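# Seat three sleeves on separate pins, band down

## Task

As three sleeves show up, slide each onto a different pin with its coloured band at the bottom, and press each one fully down until it reaches the table. A sleeve that lands on a pin's rim and then drops down from there may not count.

## Robot and tools

Robot: two arms, left_arm and right_arm, each carrying a parallel gripper. The left gripper's fingers can fold. Only the outer quarter of each pad, near the tip, grips normally. Closer to the palm the fingers wrap and pull the part inward, so narrow parts may slip and wide ones get squeezed too hard. A fingertip pushed into a surface also folds with little resistance, so the arm may travel on past the surface and the next grip can fail. The right gripper's fingers are rigid.

Frames. Scene frame: origin at table-top height, midway between the nominal bases. +z is up, +x points out over the table, and left_arm sits on the +y side. Image sides do not follow these names. Calibrated bases: left_arm (-0.042, +0.567, 0) m, quat_wxyz (+1.000, 0, 0, -0.008); right_arm (+0.096, -0.600, 0) m, quat_wxyz (+1.000, 0, 0, +0.003). Hand poses, velocities and targets in results are in each arm's own base frame. The table and cam_low use the scene frame. Offsets you command run along the current Hand target's own axes. On the gripper, the fingers point along +z and open and close along y. end_effector_position is the point between the pads when closed. The fingertips stick out about 33 mm past it when the gap is 40 mm or less, and about 9 mm when fully open.

execute_actions(actions, cameras). actions is a list of actions. Each action is a list of up to 15 rows, one row per 1/30 s step; if there are fewer than 15 rows, the last row is held for the remaining steps. Each row is one list of 18 numbers in [-1, 1] covering both arms: left dx, dy, dz, rx, ry, rz, position, force_limit, speed, then the same nine for the right arm. dx to rz are an offset, not a pose. They are measured from that arm's Hand target as it stood when the action began, and every row uses that same start. 1.0 equals 0.6 m or 180 degrees, and rx, ry, rz form one rotation vector. Because each new action starts from the updated Hand target, repeating an offset moves the arm again. To keep an arm still, send zeros for its six pose numbers and resend its last gripper numbers, since 0 is itself a gripper command. Images are returned only when actions is empty or cameras names them. Camera names are cam_low, cam_left_wrist and cam_right_wrist, or ["all"].

Gripper numbers. position: +1 is fully open (140 mm), the pads meet near -0.8, and -1 closes until blocked. force_limit sets squeeze from about 14 N at -1 to 58 N at +1. speed sets closing rate from about 30 mm/s at -1 to 250 mm/s at +1, and a faster close grips harder. Both start at +1. After closing at -1, confirm object_status = 2. The codes are 0 moving, 1 blocked while opening, 2 blocked while closing, 3 at the requested position or pads touching. To squeeze harder, raise force_limit and change position slightly, for example -1 to -0.98. To soften a grip, open and close again slowly. position_measured is in counts: 3 is open, 230 is pads together.

move(target, speed, blend, stop_force, zero, blocking, cameras). target is one 18-number row, or a list of up to 15 rows. The format is the same as above, and every row is an offset from the Hand targets at the move's start. The grippers follow straight paths. speed is in m/s, 0.002 to 2 (default 0.25), and turns are capped at twice that in rad/s. blend is a corner radius in m. stop_force, 10 to 80 N, ends an arm's path when push against its motion reaches that value. It is unreliable while the gripper rotates, near singular poses, or at higher speed, so move slowly when you use it. zero (default true) re-zeros force before the move. blocking=false returns after about 0.5 s and cannot be combined with stop_force. The 'move:' line reports the ending: done, off_target, moving, held or fault. limits=paced means the command was clipped; limits=held means steps were withheld by a check. Paths do not avoid obstacles or the other arm, and the whole move is capped at 10 s.

Other tools: wait(seconds 0-10); stop() brakes a running move; zoom_image(camera, region [x0,y0,x1,y1], at most 504x504) on the latest image; show_instructions(); clear_fault(arm) after a torque or force fault has been reported; finished_scene(scene 1 or 2) ends the scene and cannot be undone.

Results list each gripper's pose and velocities, the Hand target (your last clipped command, which later offsets start from), joint positions and torques, external torque estimates, flange force along the gripper axes (weight of a held part included), tool commands, and a 7x7 Wrist depth grid in mm. Each step, the controller limits the commanded pose to within 70 mm and 16 degrees of the measured pose. A gripper may stop short of its target; any later command asks for the target again.

Avoid the following. Any force reaching 144 N, or joint contact torque at its limit (elbow 144, wrist joints 40.5 N m), stops that arm until clear_fault. Even a small overshoot past a firm surface can trigger this. Keep arms apart: a clearance check holds back commands, but arm-to-arm pressing, or a gripper closing on the other arm's fingers, can fail the scene. Do not drop parts, release moving parts, slam into things, push hard, or let anything leave the table. Keep paths away from an arm's own base. Long holds or stretched poses heat motors and can lock an arm for 30-60 s. Lower sleeves gently and square onto each pin rather than letting them fall onto a rim.

Each tool is called after "Call:" as a command line: name --argument value for each argument, lists and objects as JSON in quotes; but a table of rows of numbers goes row by row, as --pt "numbers of a row", without its own name.

Reference images:

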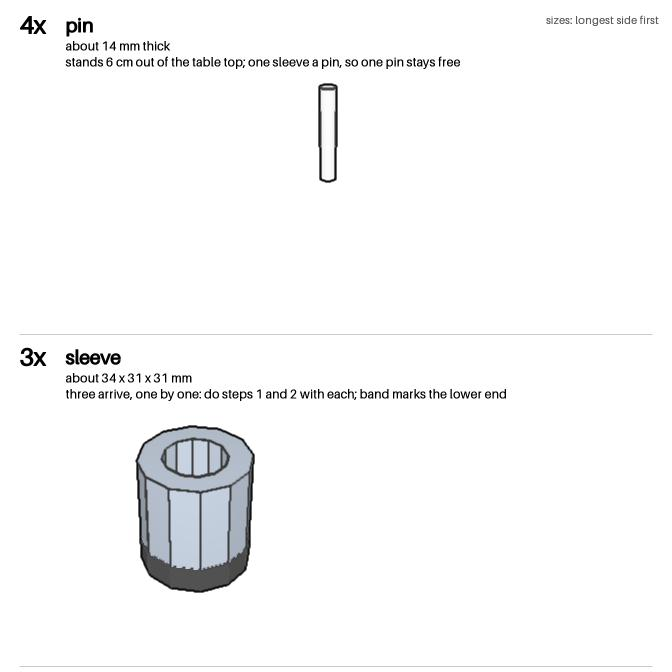

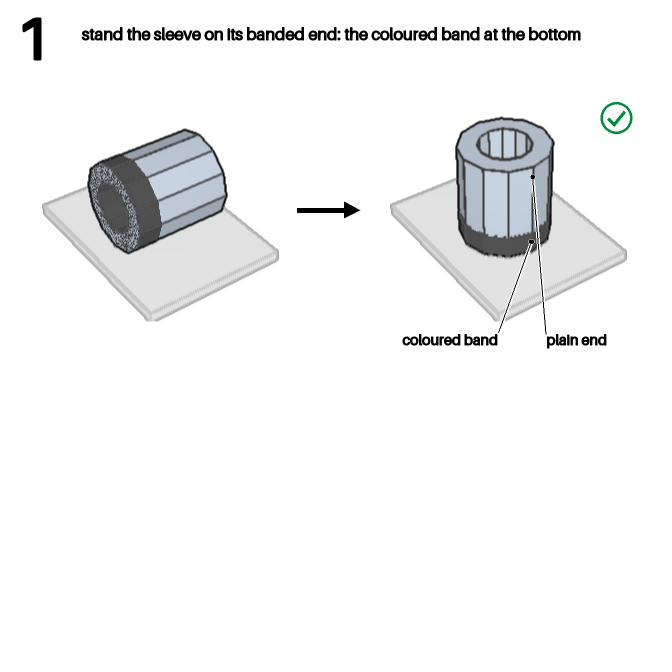

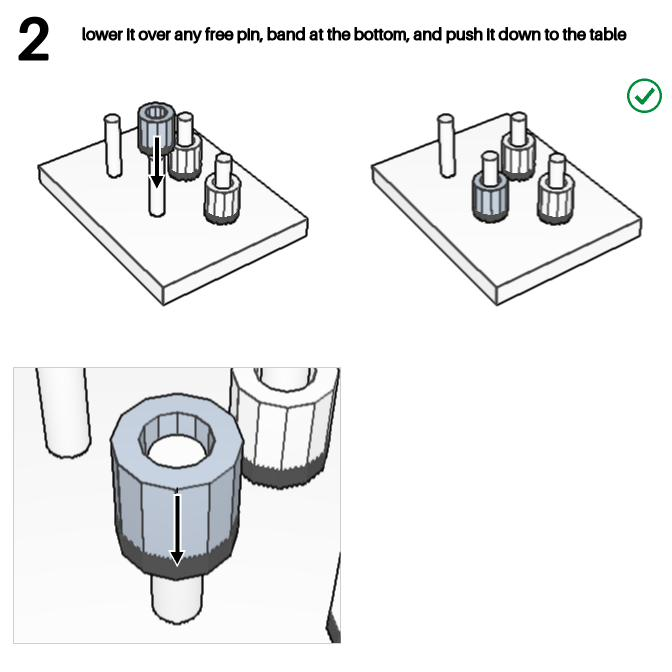

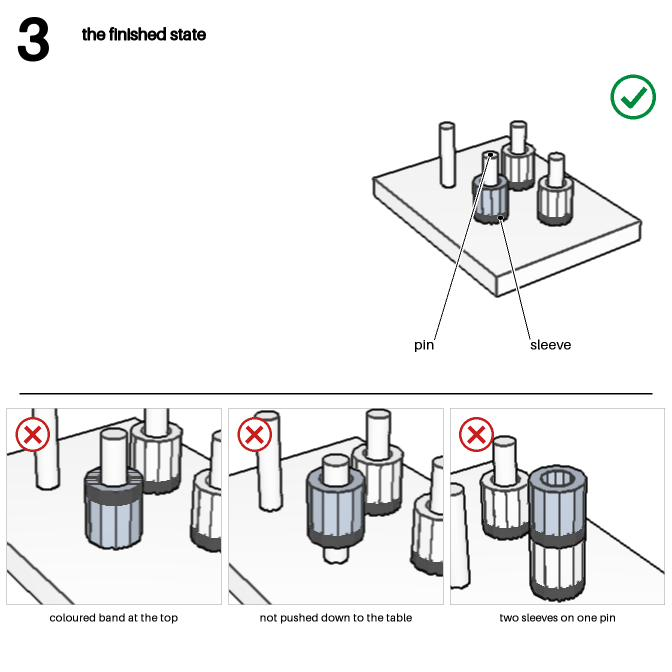

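## Session

Call:
execute_actions --actions '[]'

Scene clock: 0.00 s.
left_arm: end_effector_position=(+1.2897, -0.3738, +0.1387) position_measured=3 object_status=3 end_effector_quat_wxyz=(-0.097, +0.649, -0.136, +0.742) | right_arm: end_effector_position=(+0.7549, +0.3031, +0.1469) position_measured=3 object_status=3 end_effector_quat_wxyz=(-0.194, +0.960, +0.130, +0.151)
Joint positions: left_arm=[-0.382 1.131 1.043 2.703 0.779 -0.876] | right_arm=[0.191 0.361 1.763 0.552 0.756 1.135]
Joint velocities: within noise
Joint torques (N m): no reading
External joint torques (N m): no reading
Flange force (N): no reading
Wrist depth (mm): cam_left_wrist=[- 1072 1111 - - - 1131 / - 1101 1152 - - 1059 1121 / 1068 - 1190 1157 1174 1147 - / - 124 1179 - 1232 140 332 / - 105 - - 369 305 103 / - 105 396 345 288 247 93 / - 379 311 265 232 207 -] | cam_right_wrist=[435 383 335 302 274 250 230 / 443 382 340 302 273 250 230 / 427 381 337 302 274 248 231 / 434 122 327 302 273 141 228 / 87 112 335 299 271 122 92 / - 364 334 295 271 250 - / - 372 327 253 268 248 -]
Hand target: left_arm +1.2897, -0.3738, +0.1387; -0.097, +0.649, -0.136, +0.742 | right_arm +0.7549, +0.3031, +0.1469; -0.194, +0.960, +0.130, +0.151
Tool commands: left_gripper/position=+1.0 left_gripper/force_limit=+1.0 left_gripper/speed=+1.0 right_gripper/position=+1.0 right_gripper/force_limit=+1.0 right_gripper/speed=+1.0

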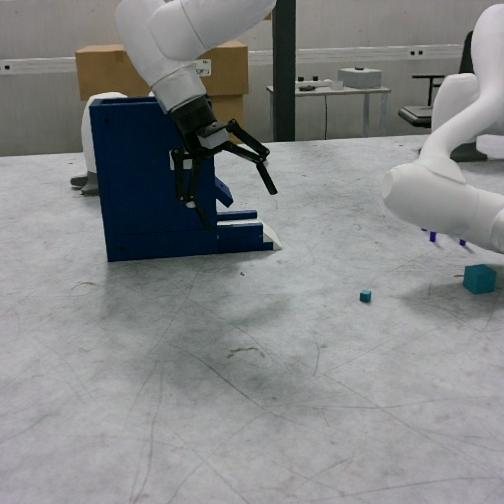

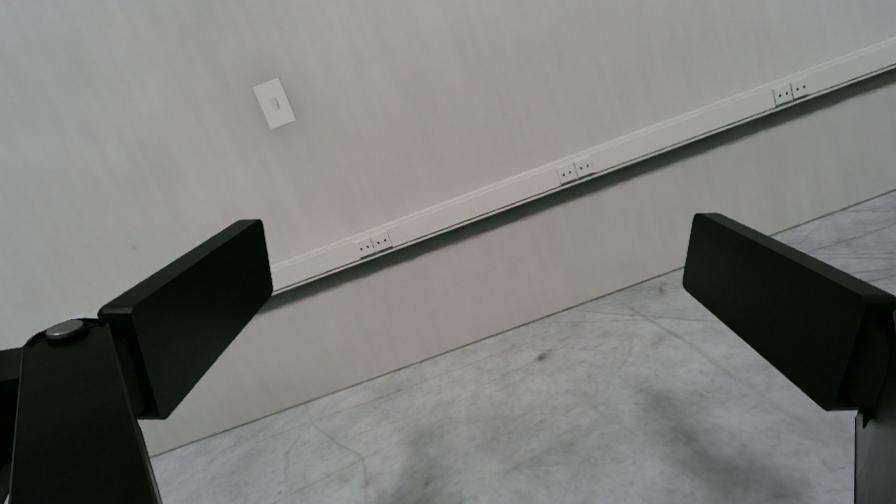

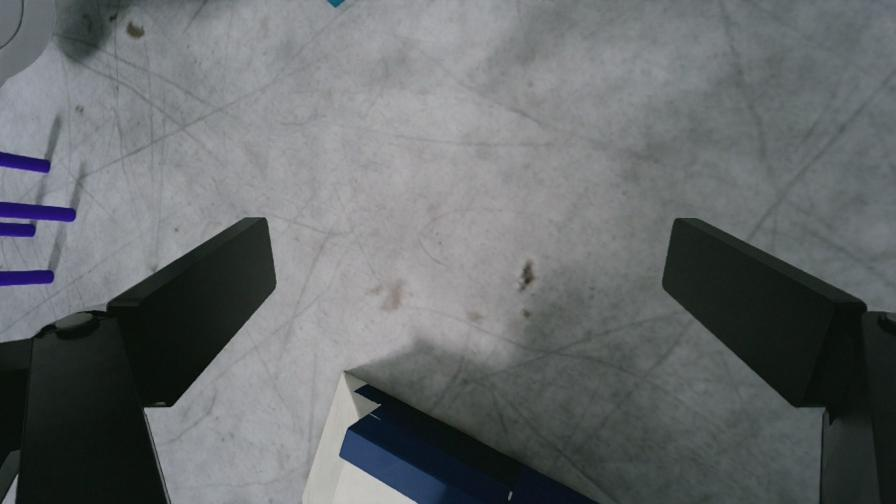

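Call:
move --target '[0.48, -0.567, -0.979, -0.2697, -0.2085, -0.0267, 1, 1, 1, 0.106, -0.387, -0.291, -0.1252, -0.0974, 0.0839, 1, 1, 1]' --speed 0.35 --cameras '["all"]'

Scene clock: 62.07 s.
left_arm: end_effector_position=(+0.6798, -0.0999, +0.4495) position_measured=3 object_status=3 end_effector_quat_wxyz=(+0.167, +0.834, -0.360, +0.384) | right_arm: end_effector_position=(+0.7000, +0.4500, +0.3996) position_measured=3 object_status=3 end_effector_quat_wxyz=(+0.000, +1.000, +0.000, +0.000)
Joint positions: left_arm=[0.098 -0.059 1.82 5.452 0.954 -3.449] | right_arm=[0.53 0.456 1.074 0 1.612 2.1]
Joint torques (N m): left_arm=[-1.36 -38.7 -40.59 1.31 -0.67 -0.26] | right_arm=[0.79 -88.71 -45.02 4.48 -0.21 -0.16]
External joint torques (N m): left_arm=[1.51 2.24 -1.36 -0.07 0.05 0.26] | right_arm=[-1 -0.19 2.41 -0.15 0.17 0.16]
Flange force (N): left_arm=[1.0 -6.9 -0.3] | right_arm=[-5.2 4.6 4.3]
Wrist depth (mm): cam_left_wrist=[1338 1605 901 879 882 867 841 / 1406 795 795 790 795 763 785 / 713 721 715 715 719 699 705 / 655 135 660 646 650 140 643 / - 106 601 632 598 572 103 / - 535 559 562 548 549 93 / - 518 514 511 513 509 -] | cam_right_wrist=[478 481 480 484 479 485 479 / 508 513 504 508 512 506 516 / 532 539 540 541 534 534 536 / 566 122 570 570 514 141 371 / 81 112 610 612 602 122 92 / - 649 660 658 656 347 - / - 697 707 709 703 703 -]
Hand target: left_arm +0.6798, -0.0999, +0.4495; +0.167, +0.834, -0.360, +0.384 | right_arm +0.7000, +0.4500, +0.3996; +0.000, +1.000, +0.000, +0.000
Off the commanded pose: left_arm 0.000 m, 0 deg | right_arm 0.000 m, 0 deg.
move: done; limits=paced

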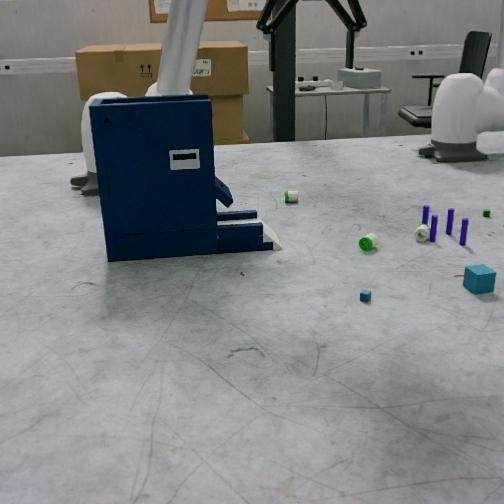

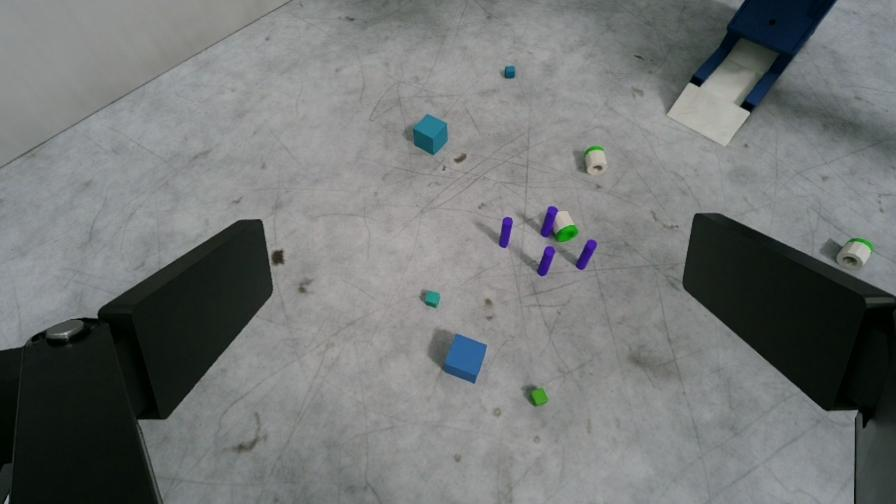

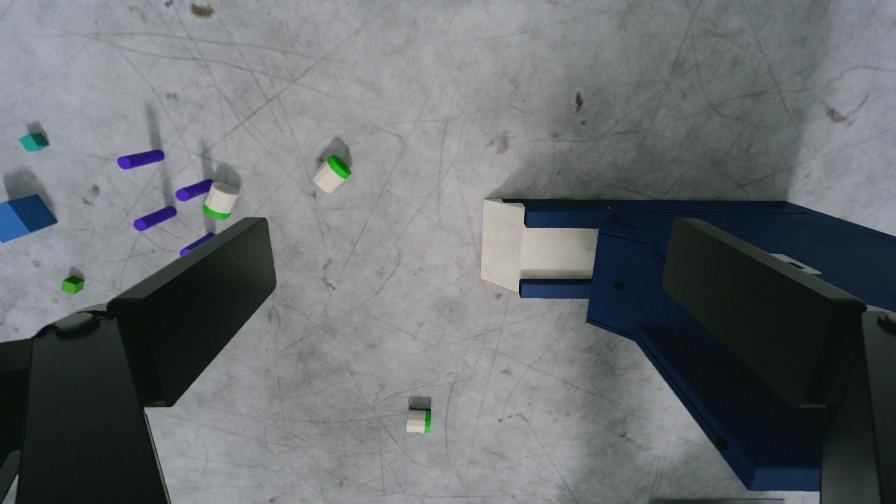

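Call:
zoom_image --camera "cam_right_wrist" --region '[100, 120, 380, 280]'

Call:
zoom_image --camera "cam_left_wrist" --region '[470, 130, 640, 290]'

Call:
move --target '[0, 0, 0, 0, 0, 0, 1, 1, 1, -0.0333, -0.4167, 0.2, 0, 0, 0, 1, 1, 1]' --speed 0.35 --cameras '["cam_right_wrist", "cam_low"]'

Scaled by 1.800 from the camera's 896x504 image, which has a finer 1280x720 frame.

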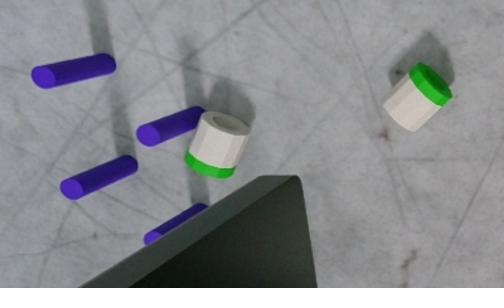

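Scaled by 2.965 from the camera's 896x504 image, which has a finer 1280x720 frame.

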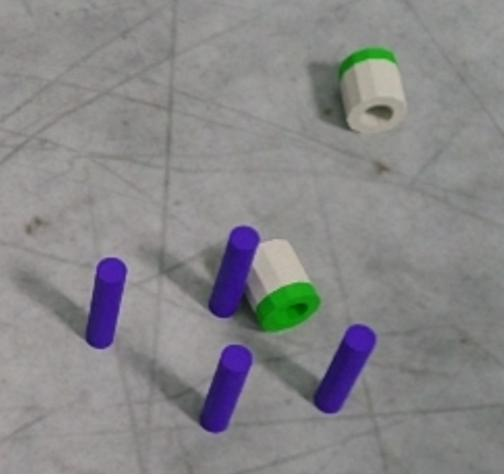

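Scene clock: 101.77 s.
left_arm: end_effector_position=(+0.6798, -0.0999, +0.4495) position_measured=3 object_status=3 end_effector_quat_wxyz=(+0.167, +0.834, -0.360, +0.384) | right_arm: end_effector_position=(+0.6798, +0.7000, +0.2797) position_measured=3 object_status=3 end_effector_quat_wxyz=(+0.000, +1.000, +0.000, +0.000)
Joint positions: left_arm=[0.098 -0.059 1.82 5.452 0.954 -3.449] | right_arm=[0.765 0.736 0.835 0 1.571 2.335]
Joint torques (N m): left_arm=[-1.12 -39.1 -40.64 1.39 -0.76 -0.16] | right_arm=[1.2 -113.71 -44.86 4.49 -0.03 -0.04]
External joint torques (N m): left_arm=[1 3.65 -1.13 -0.18 0.13 0.15] | right_arm=[-1.61 1.05 2.42 -0.18 -0.02 0.04]
Flange force (N): left_arm=[1.8 -7.9 1.6] | right_arm=[-3.7 6.1 4.4]
Wrist depth (mm): cam_left_wrist=[1303 1472 901 892 855 882 852 / 1360 808 808 782 792 761 759 / 707 741 717 715 703 713 711 / 655 115 636 651 648 140 646 / - 106 598 601 594 573 103 / - 540 554 550 552 544 93 / - 515 517 512 518 510 -] | cam_right_wrist=[369 370 373 371 371 374 373 / 387 389 391 393 392 391 394 / 415 415 410 415 415 417 423 / 436 122 439 442 445 141 395 / 87 113 466 474 470 122 92 / - 504 502 508 501 514 - / - 540 545 545 543 543 -]
Hand target: left_arm +0.6798, -0.0999, +0.4495; +0.167, +0.834, -0.360, +0.384 | right_arm +0.6798, +0.7001, +0.2797; +0.000, +1.000, +0.000, +0.000
Off the commanded pose: left_arm 0.000 m, 0 deg | right_arm 0.000 m, 0 deg.
move: done
Images, in order (width x height): cam_low 504x504, cam_right_wrist 896x504.

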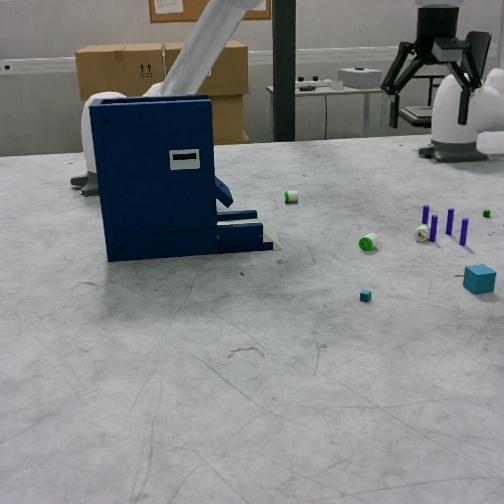

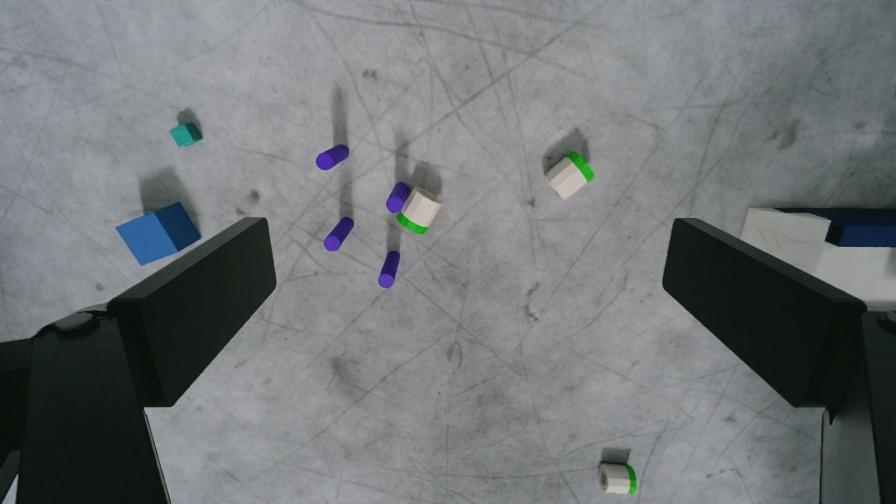

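Call:
zoom_image --camera "cam_right_wrist" --region '[300, 120, 480, 300]'

Call:
zoom_image --camera "cam_right_wrist" --region '[500, 120, 660, 220]'

Scaled by 2.800 from the camera's 896x504 image, which has a finer 1280x720 frame.

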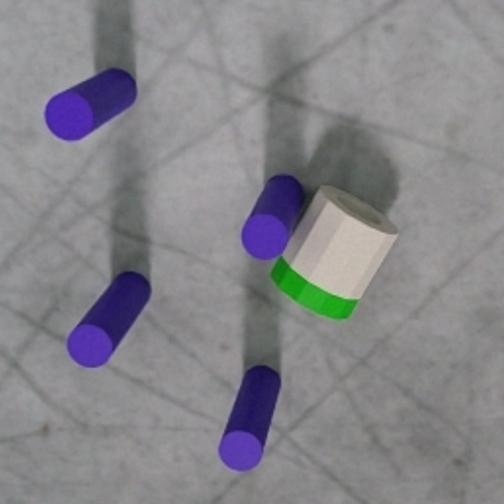

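Scaled by 3.150 from the camera's 896x504 image, which has a finer 1280x720 frame.

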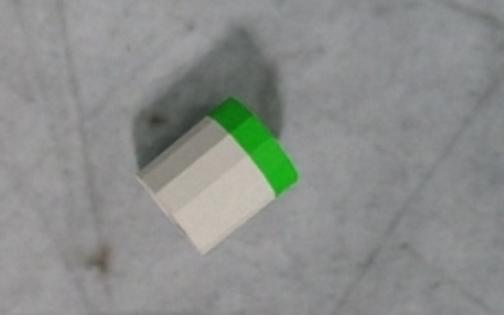

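Call:
zoom_image --camera "cam_right_wrist" --region '[580, 440, 660, 504]'

Call:
move --target '[0, 0, 0, 0, 0, 0, 1, 1, 1, -0.655, 0.208, 0.133, 0, 0, -0.5, 1, 1, 1]' --speed 0.4 --cameras '["cam_right_wrist"]'

Scaled by 6.300 from the camera's 896x504 image, which has a finer 1280x720 frame.

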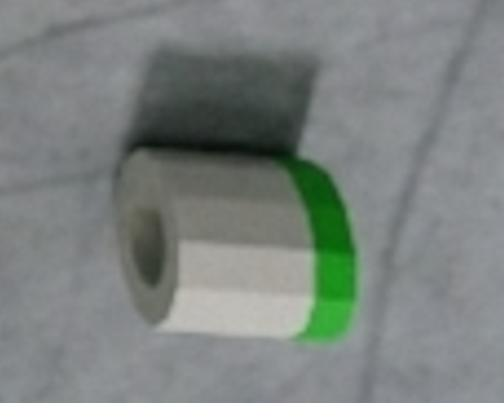

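Scene clock: 194.40 s.
left_arm: end_effector_position=(+0.6798, -0.0999, +0.4495) position_measured=3 object_status=3 end_effector_quat_wxyz=(+0.167, +0.834, -0.360, +0.384) | right_arm: end_effector_position=(+0.2869, +0.5750, +0.1999) position_measured=3 object_status=3 end_effector_quat_wxyz=(+0.000, +0.707, +0.707, +0.000)
Joint positions: left_arm=[0.098 -0.059 1.82 5.452 0.954 -3.449] | right_arm=[1.054 0.212 1.775 0 1.154 1.053]
Joint torques (N m): left_arm=[-1.49 -38.94 -40.61 1.38 -0.74 -0.14] | right_arm=[1.55 -62.06 -41.44 4.13 -0.2 -0.1]
External joint torques (N m): left_arm=[1.46 2.99 -1.27 -0.16 0.11 0.14] | right_arm=[-1.46 0.6 2.06 -0.06 0.14 0.1]
Flange force (N): left_arm=[1.4 -7.7 0.4] | right_arm=[-3.7 0.5 2.5]
Wrist depth (mm): cam_left_wrist=[- 925 895 928 892 885 832 / 1382 808 808 741 787 759 785 / 730 711 723 713 707 711 699 / 658 135 641 655 648 140 625 / - 106 602 592 600 565 103 / - 537 550 553 548 550 93 / - 522 510 515 517 511 -] | cam_right_wrist=[298 298 299 300 298 300 300 / 315 316 317 318 316 314 317 / 333 335 334 334 335 336 335 / 354 122 357 354 356 141 351 / 87 112 378 382 379 122 92 / - 410 409 403 410 398 - / - 438 440 437 439 427 -]
Hand target: left_arm +0.6798, -0.0999, +0.4495; +0.167, +0.834, -0.360, +0.384 | right_arm +0.2869, +0.5750, +0.1999; +0.000, +0.707, +0.707, +0.000
Off the commanded pose: left_arm 0.000 m, 0 deg | right_arm 0.000 m, 0 deg.
move: done
Images, in order (width x height): cam_right_wrist 896x504.

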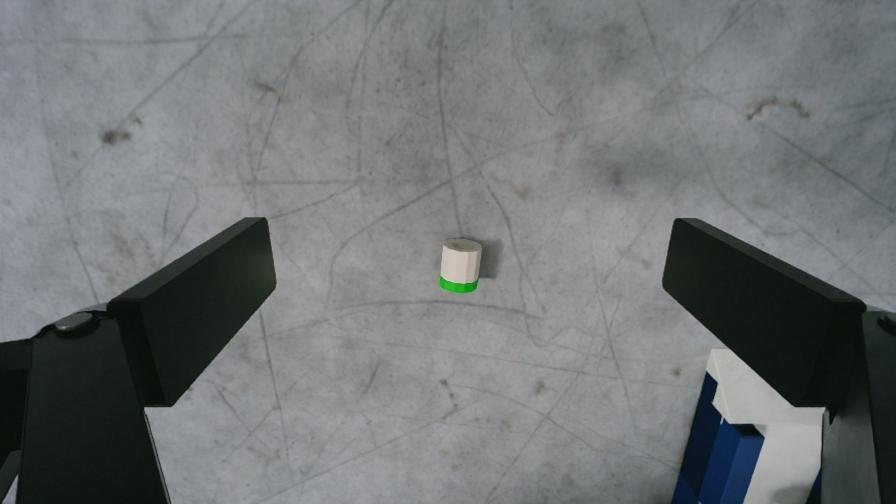

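Call:
zoom_image --camera "cam_right_wrist" --region '[410, 220, 510, 310]'

Scaled by 5.040 from the camera's 896x504 image, which has a finer 1280x720 frame.

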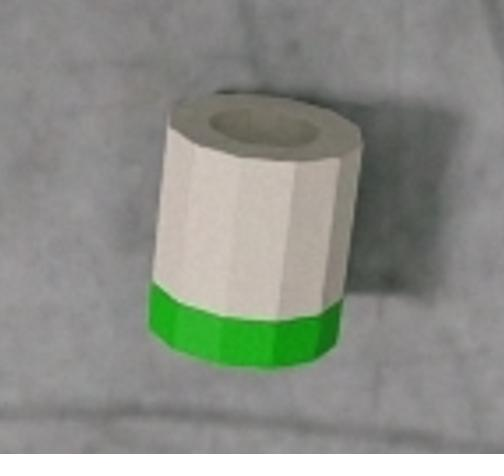

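Call:
move --pt "0 0 0 0 0 0 1 1 1 -0.0527 0.01 0.1845 0.0069 -0.1665 0.0258 -0.15 0 0" --pt "0 0 0 0 0 0 1 1 1 -0.1025 0.0058 0.2712 0.0069 -0.1665 0.0258 -0.15 0 0" --pt "0 0 0 0 0 0 1 1 1 -0.1025 0.0058 0.2712 0.0069 -0.1665 0.0258 -1 0 -1" --speed '[0.3, 0.12, 0.1]' --blend '[0.01, 0, 0]' --cameras '["cam_right_wrist", "cam_low"]'

Scene clock: 246.53 s.
left_arm: end_effector_position=(+0.6798, -0.0999, +0.4495) position_measured=3 object_status=3 end_effector_quat_wxyz=(+0.167, +0.834, -0.360, +0.384) | right_arm: end_effector_position=(+0.2904, +0.5136, +0.0372) position_measured=187 object_status=0 end_effector_quat_wxyz=(+0.175, +0.711, +0.654, -0.190)
Joint positions: left_arm=[0.098 -0.059 1.82 5.452 0.954 -3.449] | right_arm=[1.103 0.535 1.737 -0.193 1.364 1.273]
Joint torques (N m): left_arm=[-0.93 -38.86 -40.69 1.39 -0.73 -0.18] | right_arm=[-3.04 -72.81 -24.62 1.74 -0.29 -0.15]
External joint torques (N m): left_arm=[0.97 2.66 -1.23 -0.16 0.1 0.18] | right_arm=[3.22 -11.86 -6.19 1.16 1.59 0.15]
Flange force (N): left_arm=[1.6 -6.7 0.7] | right_arm=[-7.2 -5.1 -16.8]
Wrist depth (mm): cam_left_wrist=[- 1398 898 889 895 873 838 / - 797 818 790 787 756 773 / 741 723 711 709 715 713 703 / 658 126 651 653 645 140 572 / - 106 592 602 600 569 103 / - 105 550 553 553 553 93 / - 515 513 516 511 501 -] | cam_right_wrist=[122 122 125 125 122 125 122 / 139 140 140 140 140 140 141 / 163 163 163 159 164 164 164 / 196 196 189 153 182 196 198 / 246 223 87 235 87 86 240 / 307 65 - 313 - 68 242 / - - - 512 - - -]
Hand target: left_arm +0.6798, -0.0999, +0.4495; +0.167, +0.834, -0.360, +0.384 | right_arm +0.2904, +0.5136, +0.0372; +0.175, +0.711, +0.654, -0.190
Off the commanded pose: left_arm 0.000 m, 0 deg | right_arm 0.000 m, 0 deg.
move: done
Images, in order (width x height): cam_low 504x504, cam_right_wrist 896x504.

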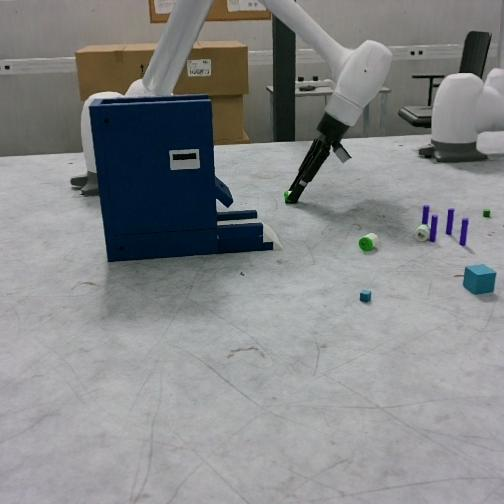

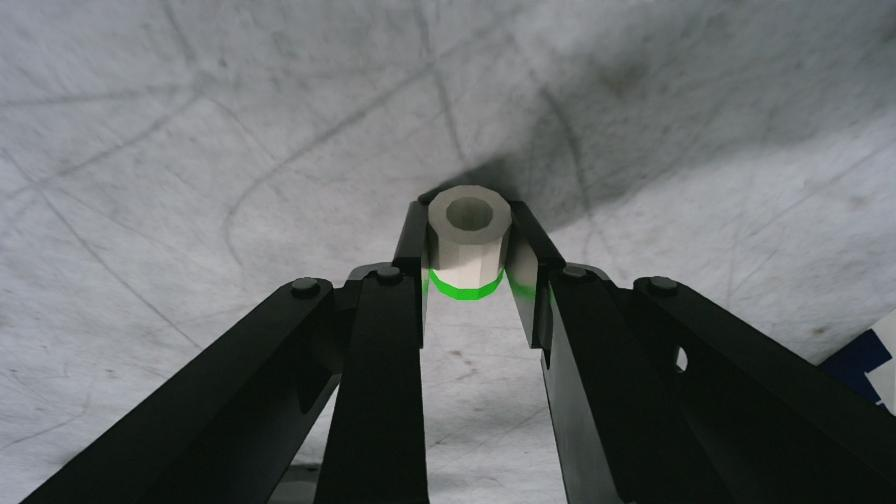

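Call:
move --pt "0 0 0 0 0 0 1 1 1 -0.05 0 -0.0867 0 0 0 -1 0 -1" --pt "0 0 0 0 0 0 1 1 1 0.0892 0.2035 -0.1617 0.0076 0.4997 -0.0284 -1 0 -1" --speed '[0.15, 0.4]' --blend '[0.02, 0]' --cameras '["cam_right_wrist", "cam_low", "cam_left_wrist"]'

Scene clock: 266.57 s.
left_arm: end_effector_position=(+0.6798, -0.0999, +0.4495) position_measured=3 object_status=3 end_effector_quat_wxyz=(+0.167, +0.834, -0.360, +0.384) | right_arm: end_effector_position=(+0.4199, +0.5981, +0.0945) position_measured=187 object_status=2 end_effector_quat_wxyz=(-0.354, +0.612, +0.613, +0.354)
Joint positions: left_arm=[0.098 -0.059 1.82 5.452 0.954 -3.449] | right_arm=[0.569 0.364 2.21 1.74 0.834 -0.913]
Joint torques (N m): left_arm=[-1.37 -39.21 -40.55 1.39 -0.76 -0.19] | right_arm=[1.56 -64.63 -29.43 1.05 2.04 0.06]
External joint torques (N m): left_arm=[1.44 3.31 -1.29 -0.16 0.13 0.18] | right_arm=[-1.85 -0.83 1.29 -0.3 -0.1 -0.06]
Flange force (N): left_arm=[1.4 -8.2 0.7] | right_arm=[-1.5 -0.4 -5.2]
Wrist depth (mm): cam_left_wrist=[1276 1490 885 876 895 882 728 / 1367 803 818 832 787 749 548 / 732 728 707 701 707 711 678 / 662 135 646 640 646 140 645 / - 106 602 598 595 572 103 / - 541 555 553 550 549 93 / - 531 518 515 517 513 -] | cam_right_wrist=[459 461 459 457 440 437 459 / 370 371 372 368 370 355 369 / 310 310 311 310 310 301 302 / 268 268 274 152 261 268 268 / 235 235 87 225 87 86 234 / - 65 - 205 - 68 206 / - - - 189 - - -]
Hand target: left_arm +0.6798, -0.0999, +0.4495; +0.167, +0.834, -0.360, +0.384 | right_arm +0.4198, +0.5981, +0.0945; -0.354, +0.612, +0.613, +0.354
Off the commanded pose: left_arm 0.000 m, 0 deg | right_arm 0.000 m, 0 deg.
move: done; limits=paced

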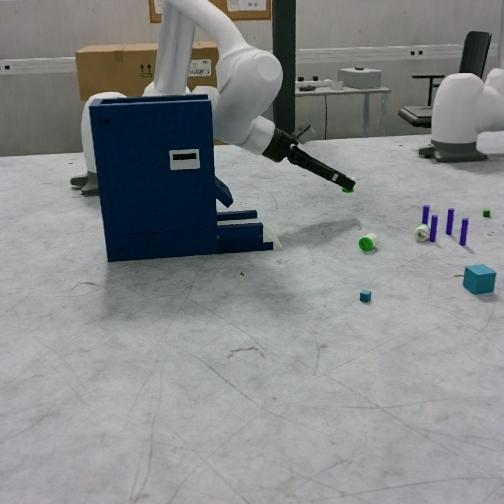

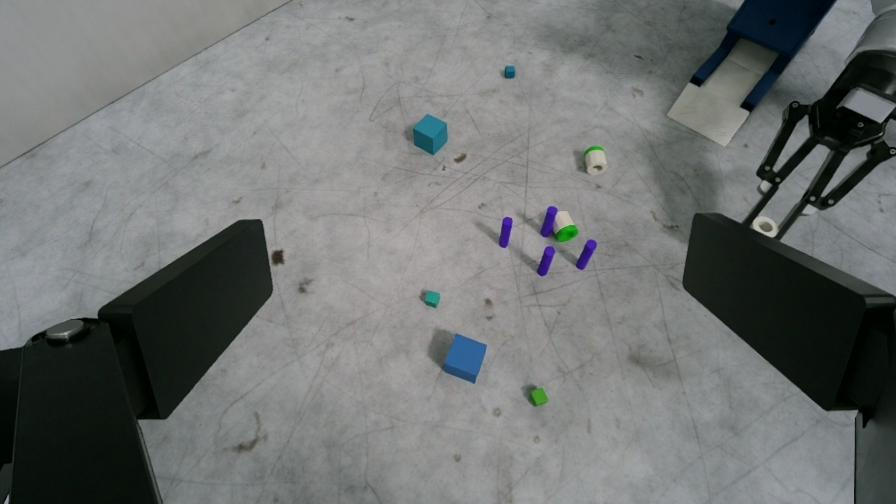

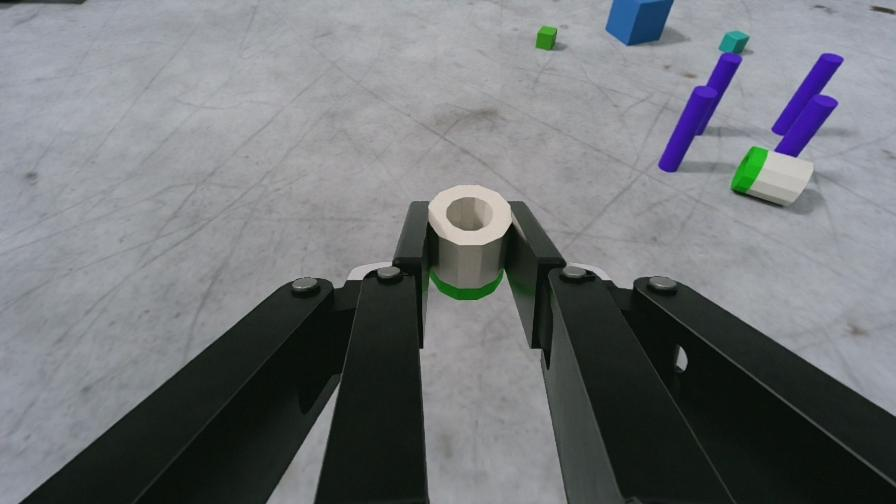

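Call:
zoom_image --camera "cam_right_wrist" --region '[400, 170, 540, 310]'

Call:
zoom_image --camera "cam_right_wrist" --region '[640, 30, 860, 220]'

Scaled by 3.600 from the camera's 896x504 image, which has a finer 1280x720 frame.

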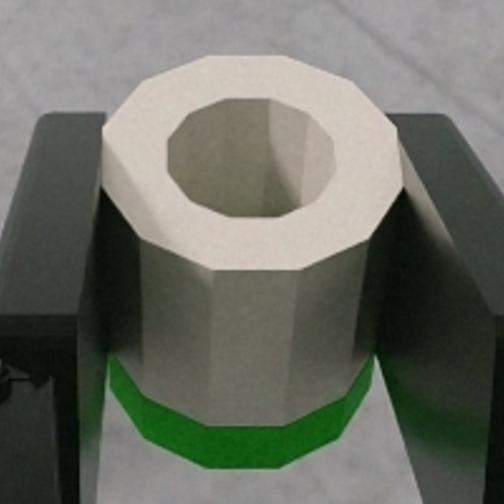

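Scaled by 2.291 from the camera's 896x504 image, which has a finer 1280x720 frame.

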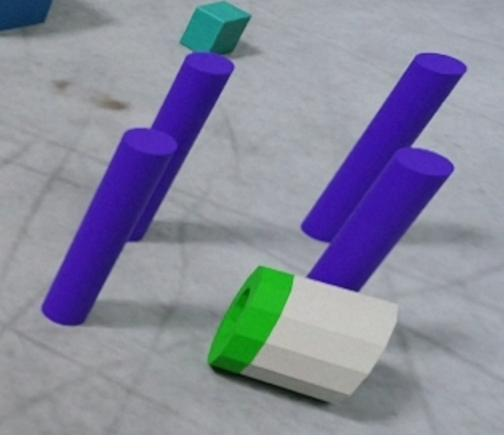

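Call:
move --target '[0,0,0,0,0,0,1,1,1, 0.0537,0.192,0.1895,-0.1774,0,0.1024,-1,0,-1]' --speed 0.3 --cameras '["cam_right_wrist", "cam_left_wrist"]'

Call:
zoom_image --camera "cam_right_wrist" --region '[380, 60, 560, 240]'

Call:
zoom_image --camera "cam_left_wrist" --region '[520, 190, 680, 320]'

Scene clock: 353.03 s.
left_arm: end_effector_position=(+0.6798, -0.0999, +0.4495) position_measured=3 object_status=3 end_effector_quat_wxyz=(+0.167, +0.834, -0.360, +0.384) | right_arm: end_effector_position=(+0.5349, +0.7128, +0.0656) position_measured=187 object_status=2 end_effector_quat_wxyz=(-0.224, +0.774, +0.388, +0.447)
Joint positions: left_arm=[0.098 -0.059 1.82 5.452 0.954 -3.449] | right_arm=[0.869 0.494 2.064 3.026 0.466 -1.497]
Joint torques (N m): left_arm=[-1.13 -38.76 -40.51 1.39 -0.77 -0.16] | right_arm=[1.38 -76.22 -28.31 -2.16 2.42 0.03]
External joint torques (N m): left_arm=[1.33 2.87 -1.33 -0.15 0.13 0.16] | right_arm=[-1.52 -0.52 1.91 -0.16 0.04 -0.04]
Flange force (N): left_arm=[1.5 -7.5 0.4] | right_arm=[-2.0 2.9 -4.0]
Wrist depth (mm): cam_left_wrist=[1276 1536 879 882 882 861 521 / 827 800 800 787 792 761 493 / 725 719 709 730 705 572 502 / 658 135 641 651 640 140 643 / - 106 605 595 600 576 103 / - 539 554 547 552 547 93 / - 514 516 514 506 512 -] | cam_right_wrist=[393 389 347 393 393 392 361 / 317 315 317 316 329 320 317 / 264 264 266 266 266 266 268 / 229 230 236 153 214 229 229 / 201 201 87 192 87 86 202 / - 65 - 176 - 68 68 / - - - 161 - - -]
Hand target: left_arm +0.6798, -0.0999, +0.4495; +0.167, +0.834, -0.360, +0.384 | right_arm +0.5349, +0.7128, +0.0656; -0.224, +0.774, +0.388, +0.447
Off the commanded pose: left_arm 0.000 m, 0 deg | right_arm 0.000 m, 0 deg.
move: done
Images, in order (width x height): cam_left_wrist 896x504, cam_right_wrist 896x504.

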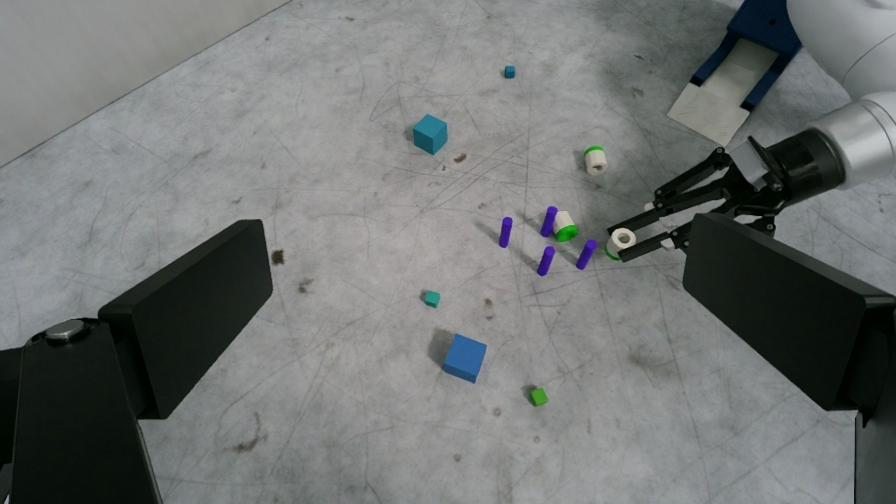

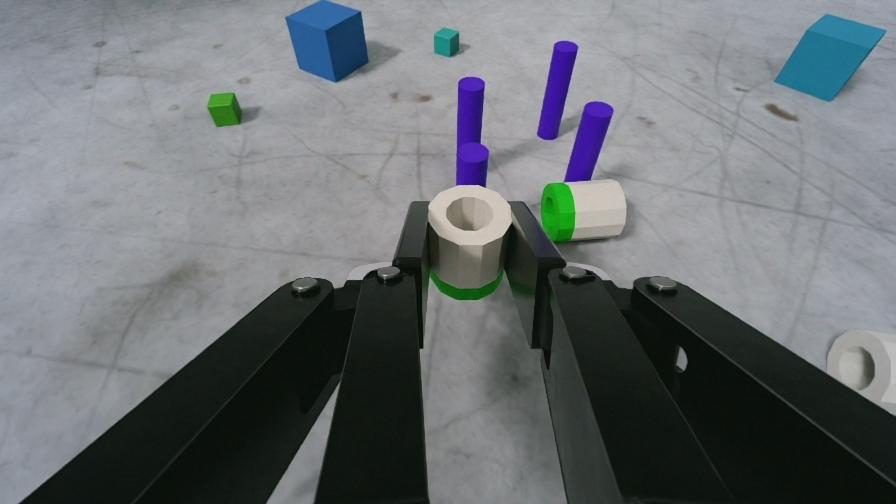

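Scaled by 2.800 from the camera's 896x504 image, which has a finer 1280x720 frame.

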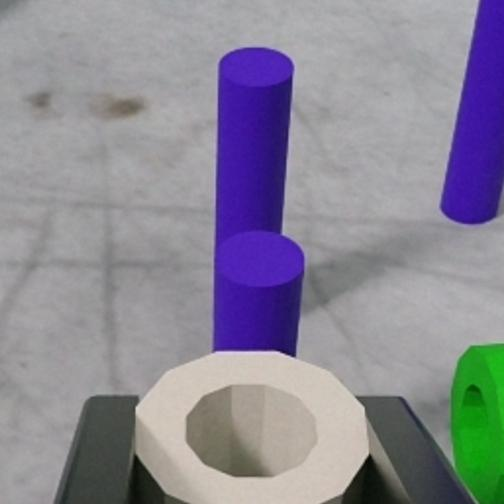

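Scaled by 3.150 from the camera's 896x504 image, which has a finer 1280x720 frame.

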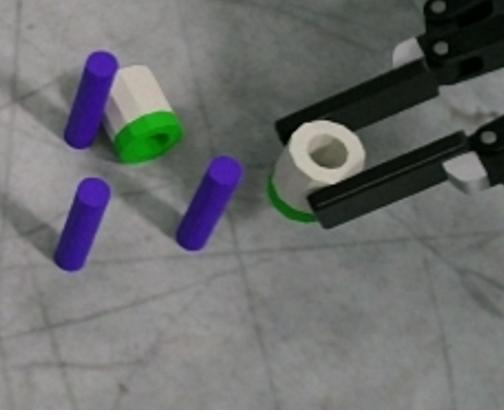

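Call:
move --target '[0,0,0,0,0,0,1,1,1, -0.052,0,0.03,0,0,0,-1,0,-1]' --speed 0.025 --stop_force 10 --cameras '["cam_right_wrist"]'

Call:
zoom_image --camera "cam_right_wrist" --region '[400, 30, 560, 240]'

Scene clock: 422.40 s.
left_arm: end_effector_position=(+0.6798, -0.0999, +0.4495) position_measured=3 object_status=3 end_effector_quat_wxyz=(+0.167, +0.834, -0.360, +0.384) | right_arm: end_effector_position=(+0.5350, +0.7129, +0.0336) position_measured=187 object_status=2 end_effector_quat_wxyz=(-0.224, +0.774, +0.387, +0.447)
Joint positions: left_arm=[0.098 -0.059 1.82 5.452 0.954 -3.449] | right_arm=[0.869 0.545 2.07 3.038 0.523 -1.51]
Joint torques (N m): left_arm=[-1.21 -39.02 -40.59 1.36 -0.74 -0.18] | right_arm=[1.28 -53.74 -13.9 -1.89 -4.85 0.07]
External joint torques (N m): left_arm=[1.26 3.09 -1.26 -0.13 0.11 0.18] | right_arm=[-1.3 -25.57 -10.41 -0.22 7.32 -0.08]
Flange force (N): left_arm=[1.5 -7.6 0.7] | right_arm=[20.2 3.3 -24.2]
Wrist depth (mm): cam_left_wrist=[1263 852 885 895 876 858 522 / - 797 795 785 785 759 521 / 725 725 721 715 717 610 513 / 665 135 645 641 638 140 648 / - 106 595 602 594 576 103 / - 533 550 554 547 544 93 / - 515 516 514 517 510 -] | cam_right_wrist=[321 322 310 309 326 325 298 / 260 260 261 251 251 261 260 / 217 219 218 219 206 219 219 / 188 188 194 153 183 188 189 / 169 165 87 161 86 86 166 / - 65 - 144 - 68 145 / - - - 133 - - -]
Hand target: left_arm +0.6798, -0.0999, +0.4495; +0.167, +0.834, -0.360, +0.384 | right_arm +0.5350, +0.7129, +0.0336; -0.224, +0.774, +0.387, +0.447 (not the last commanded pose)
Off the commanded pose: left_arm 0.000 m, 0 deg | right_arm 0.004 m, 0 deg.
move: contact (right_arm)
Images, in order (width x height): cam_right_wrist 896x504.

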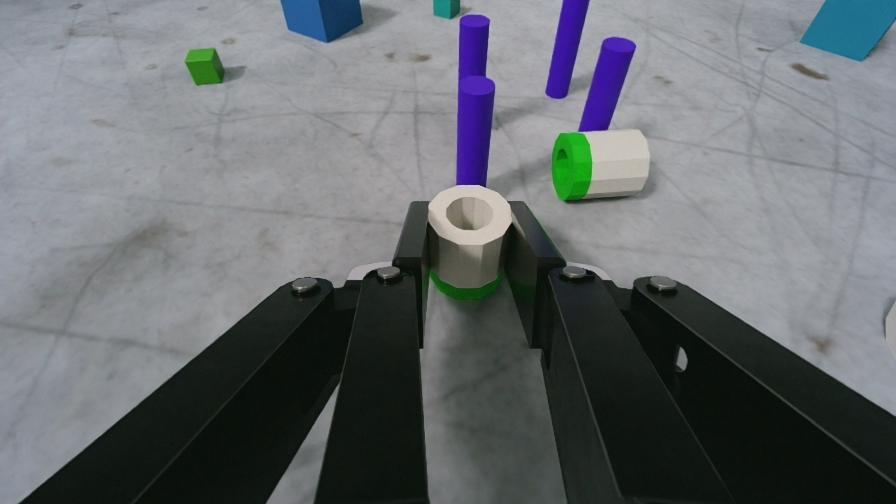

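Scaled by 2.400 from the camera's 896x504 image, which has a finer 1280x720 frame.

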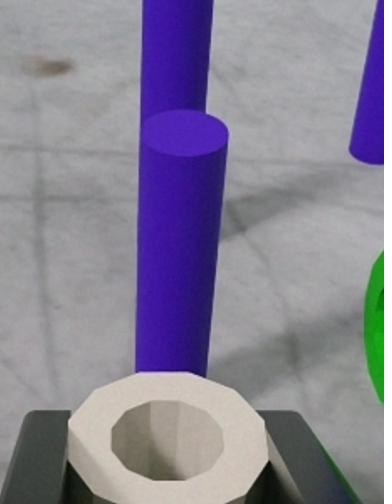

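Call:
move --pt "-0.328 0.207 0.292 -0.069 0.1965 0.029 1 1 1 0.0938 0 -0.0542 0 0 0 -1 0 -1" --pt "-0.328 0.207 0.292 -0.069 0.1965 0.029 1 1 1 0.1297 0.0047 0.0078 0 0 0 -1 0 -1" --speed '[0.3, 0.15]' --cameras '["cam_right_wrist", "cam_left_wrist"]'

Call:
zoom_image --camera "cam_right_wrist" --region '[380, 120, 560, 300]'

Scene clock: 465.47 s.
left_arm: end_effector_position=(+0.5927, -0.1892, +0.1863) position_measured=3 object_status=3 end_effector_quat_wxyz=(+0.338, +0.639, -0.368, +0.585) | right_arm: end_effector_position=(+0.5629, +0.7455, +0.0987) position_measured=187 object_status=2 end_effector_quat_wxyz=(-0.224, +0.774, +0.387, +0.447)
Joint positions: left_arm=[0.146 0.367 2.381 4.393 1.348 -1.946] | right_arm=[0.869 0.492 1.968 2.997 0.37 -1.466]
Joint torques (N m): left_arm=[-1.31 -54.33 -11.53 -1.32 2.44 -0.17] | right_arm=[1.36 -80.13 -32.76 -2.43 2.49 -0.15]
External joint torques (N m): left_arm=[1.39 3.83 -1.76 -0.16 0.07 0.17] | right_arm=[-1.22 -0.49 2.73 -0.22 -0.01 0.15]
Flange force (N): left_arm=[-8.4 -7.2 0.0] | right_arm=[-3.1 3.1 -5.3]
Wrist depth (mm): cam_left_wrist=[- - - - 529 384 387 / 1595 1777 2007 1765 409 392 - / 1464 797 898 879 382 849 838 / 600 126 555 454 579 140 568 / - 106 439 417 437 389 103 / - 324 362 349 347 344 93 / - 253 281 292 287 285 -] | cam_right_wrist=[460 465 472 465 468 467 468 / 374 374 345 378 376 380 391 / 316 317 316 315 315 317 317 / 271 272 280 152 218 273 273 / 239 239 87 202 87 86 240 / - 65 - 209 - 68 209 / - - - 193 - - -]
Hand target: left_arm +0.5927, -0.1892, +0.1863; +0.338, +0.639, -0.368, +0.585 | right_arm +0.5630, +0.7455, +0.0987; -0.224, +0.774, +0.387, +0.447
Off the commanded pose: left_arm 0.000 m, 0 deg | right_arm 0.000 m, 0 deg.
move: done
Images, in order (width x height): cam_left_wrist 896x504, cam_right_wrist 896x504.

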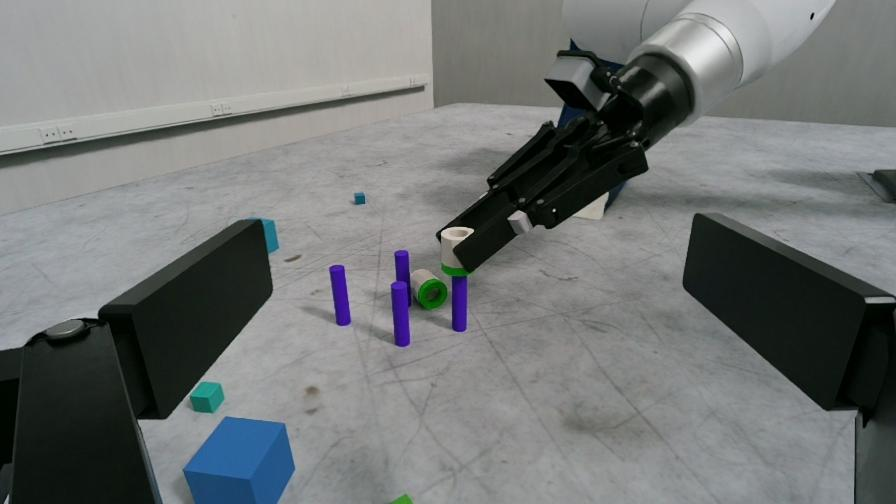

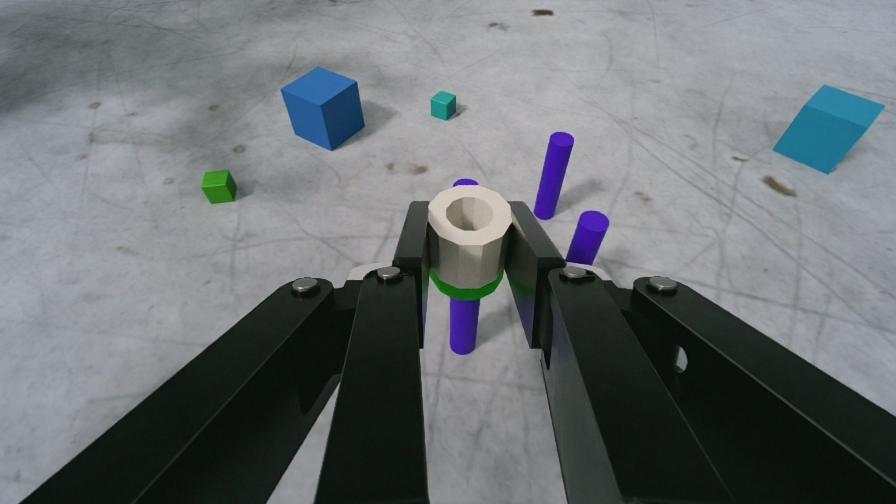

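Scaled by 2.800 from the camera's 896x504 image, which has a finer 1280x720 frame.

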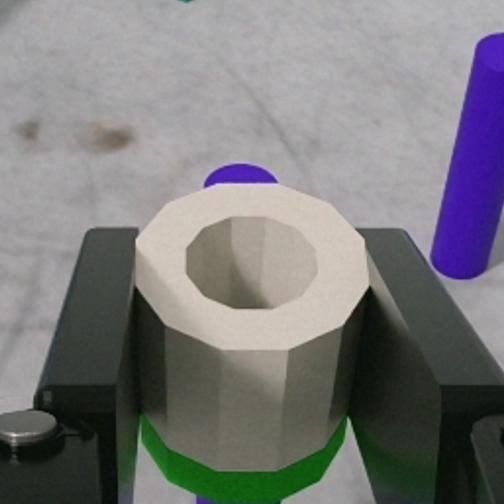

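Call:
zoom_image --camera "cam_left_wrist" --region '[400, 210, 520, 350]'

Call:
zoom_image --camera "cam_right_wrist" --region '[400, 260, 540, 380]'

Scaled by 3.600 from the camera's 896x504 image, which has a finer 1280x720 frame.

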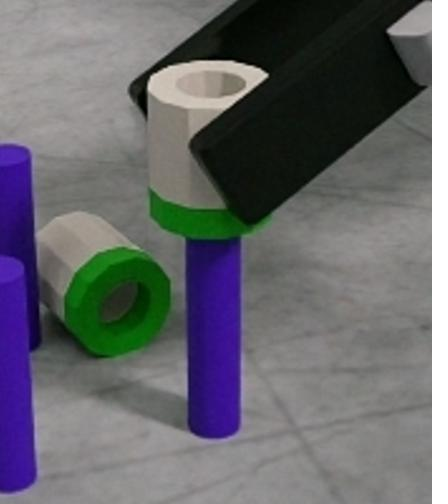

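Scaled by 3.600 from the camera's 896x504 image, which has a finer 1280x720 frame.

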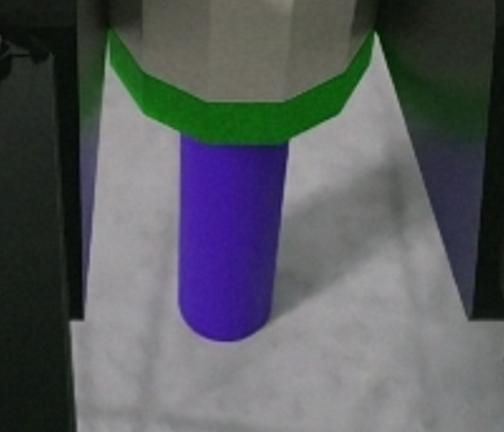

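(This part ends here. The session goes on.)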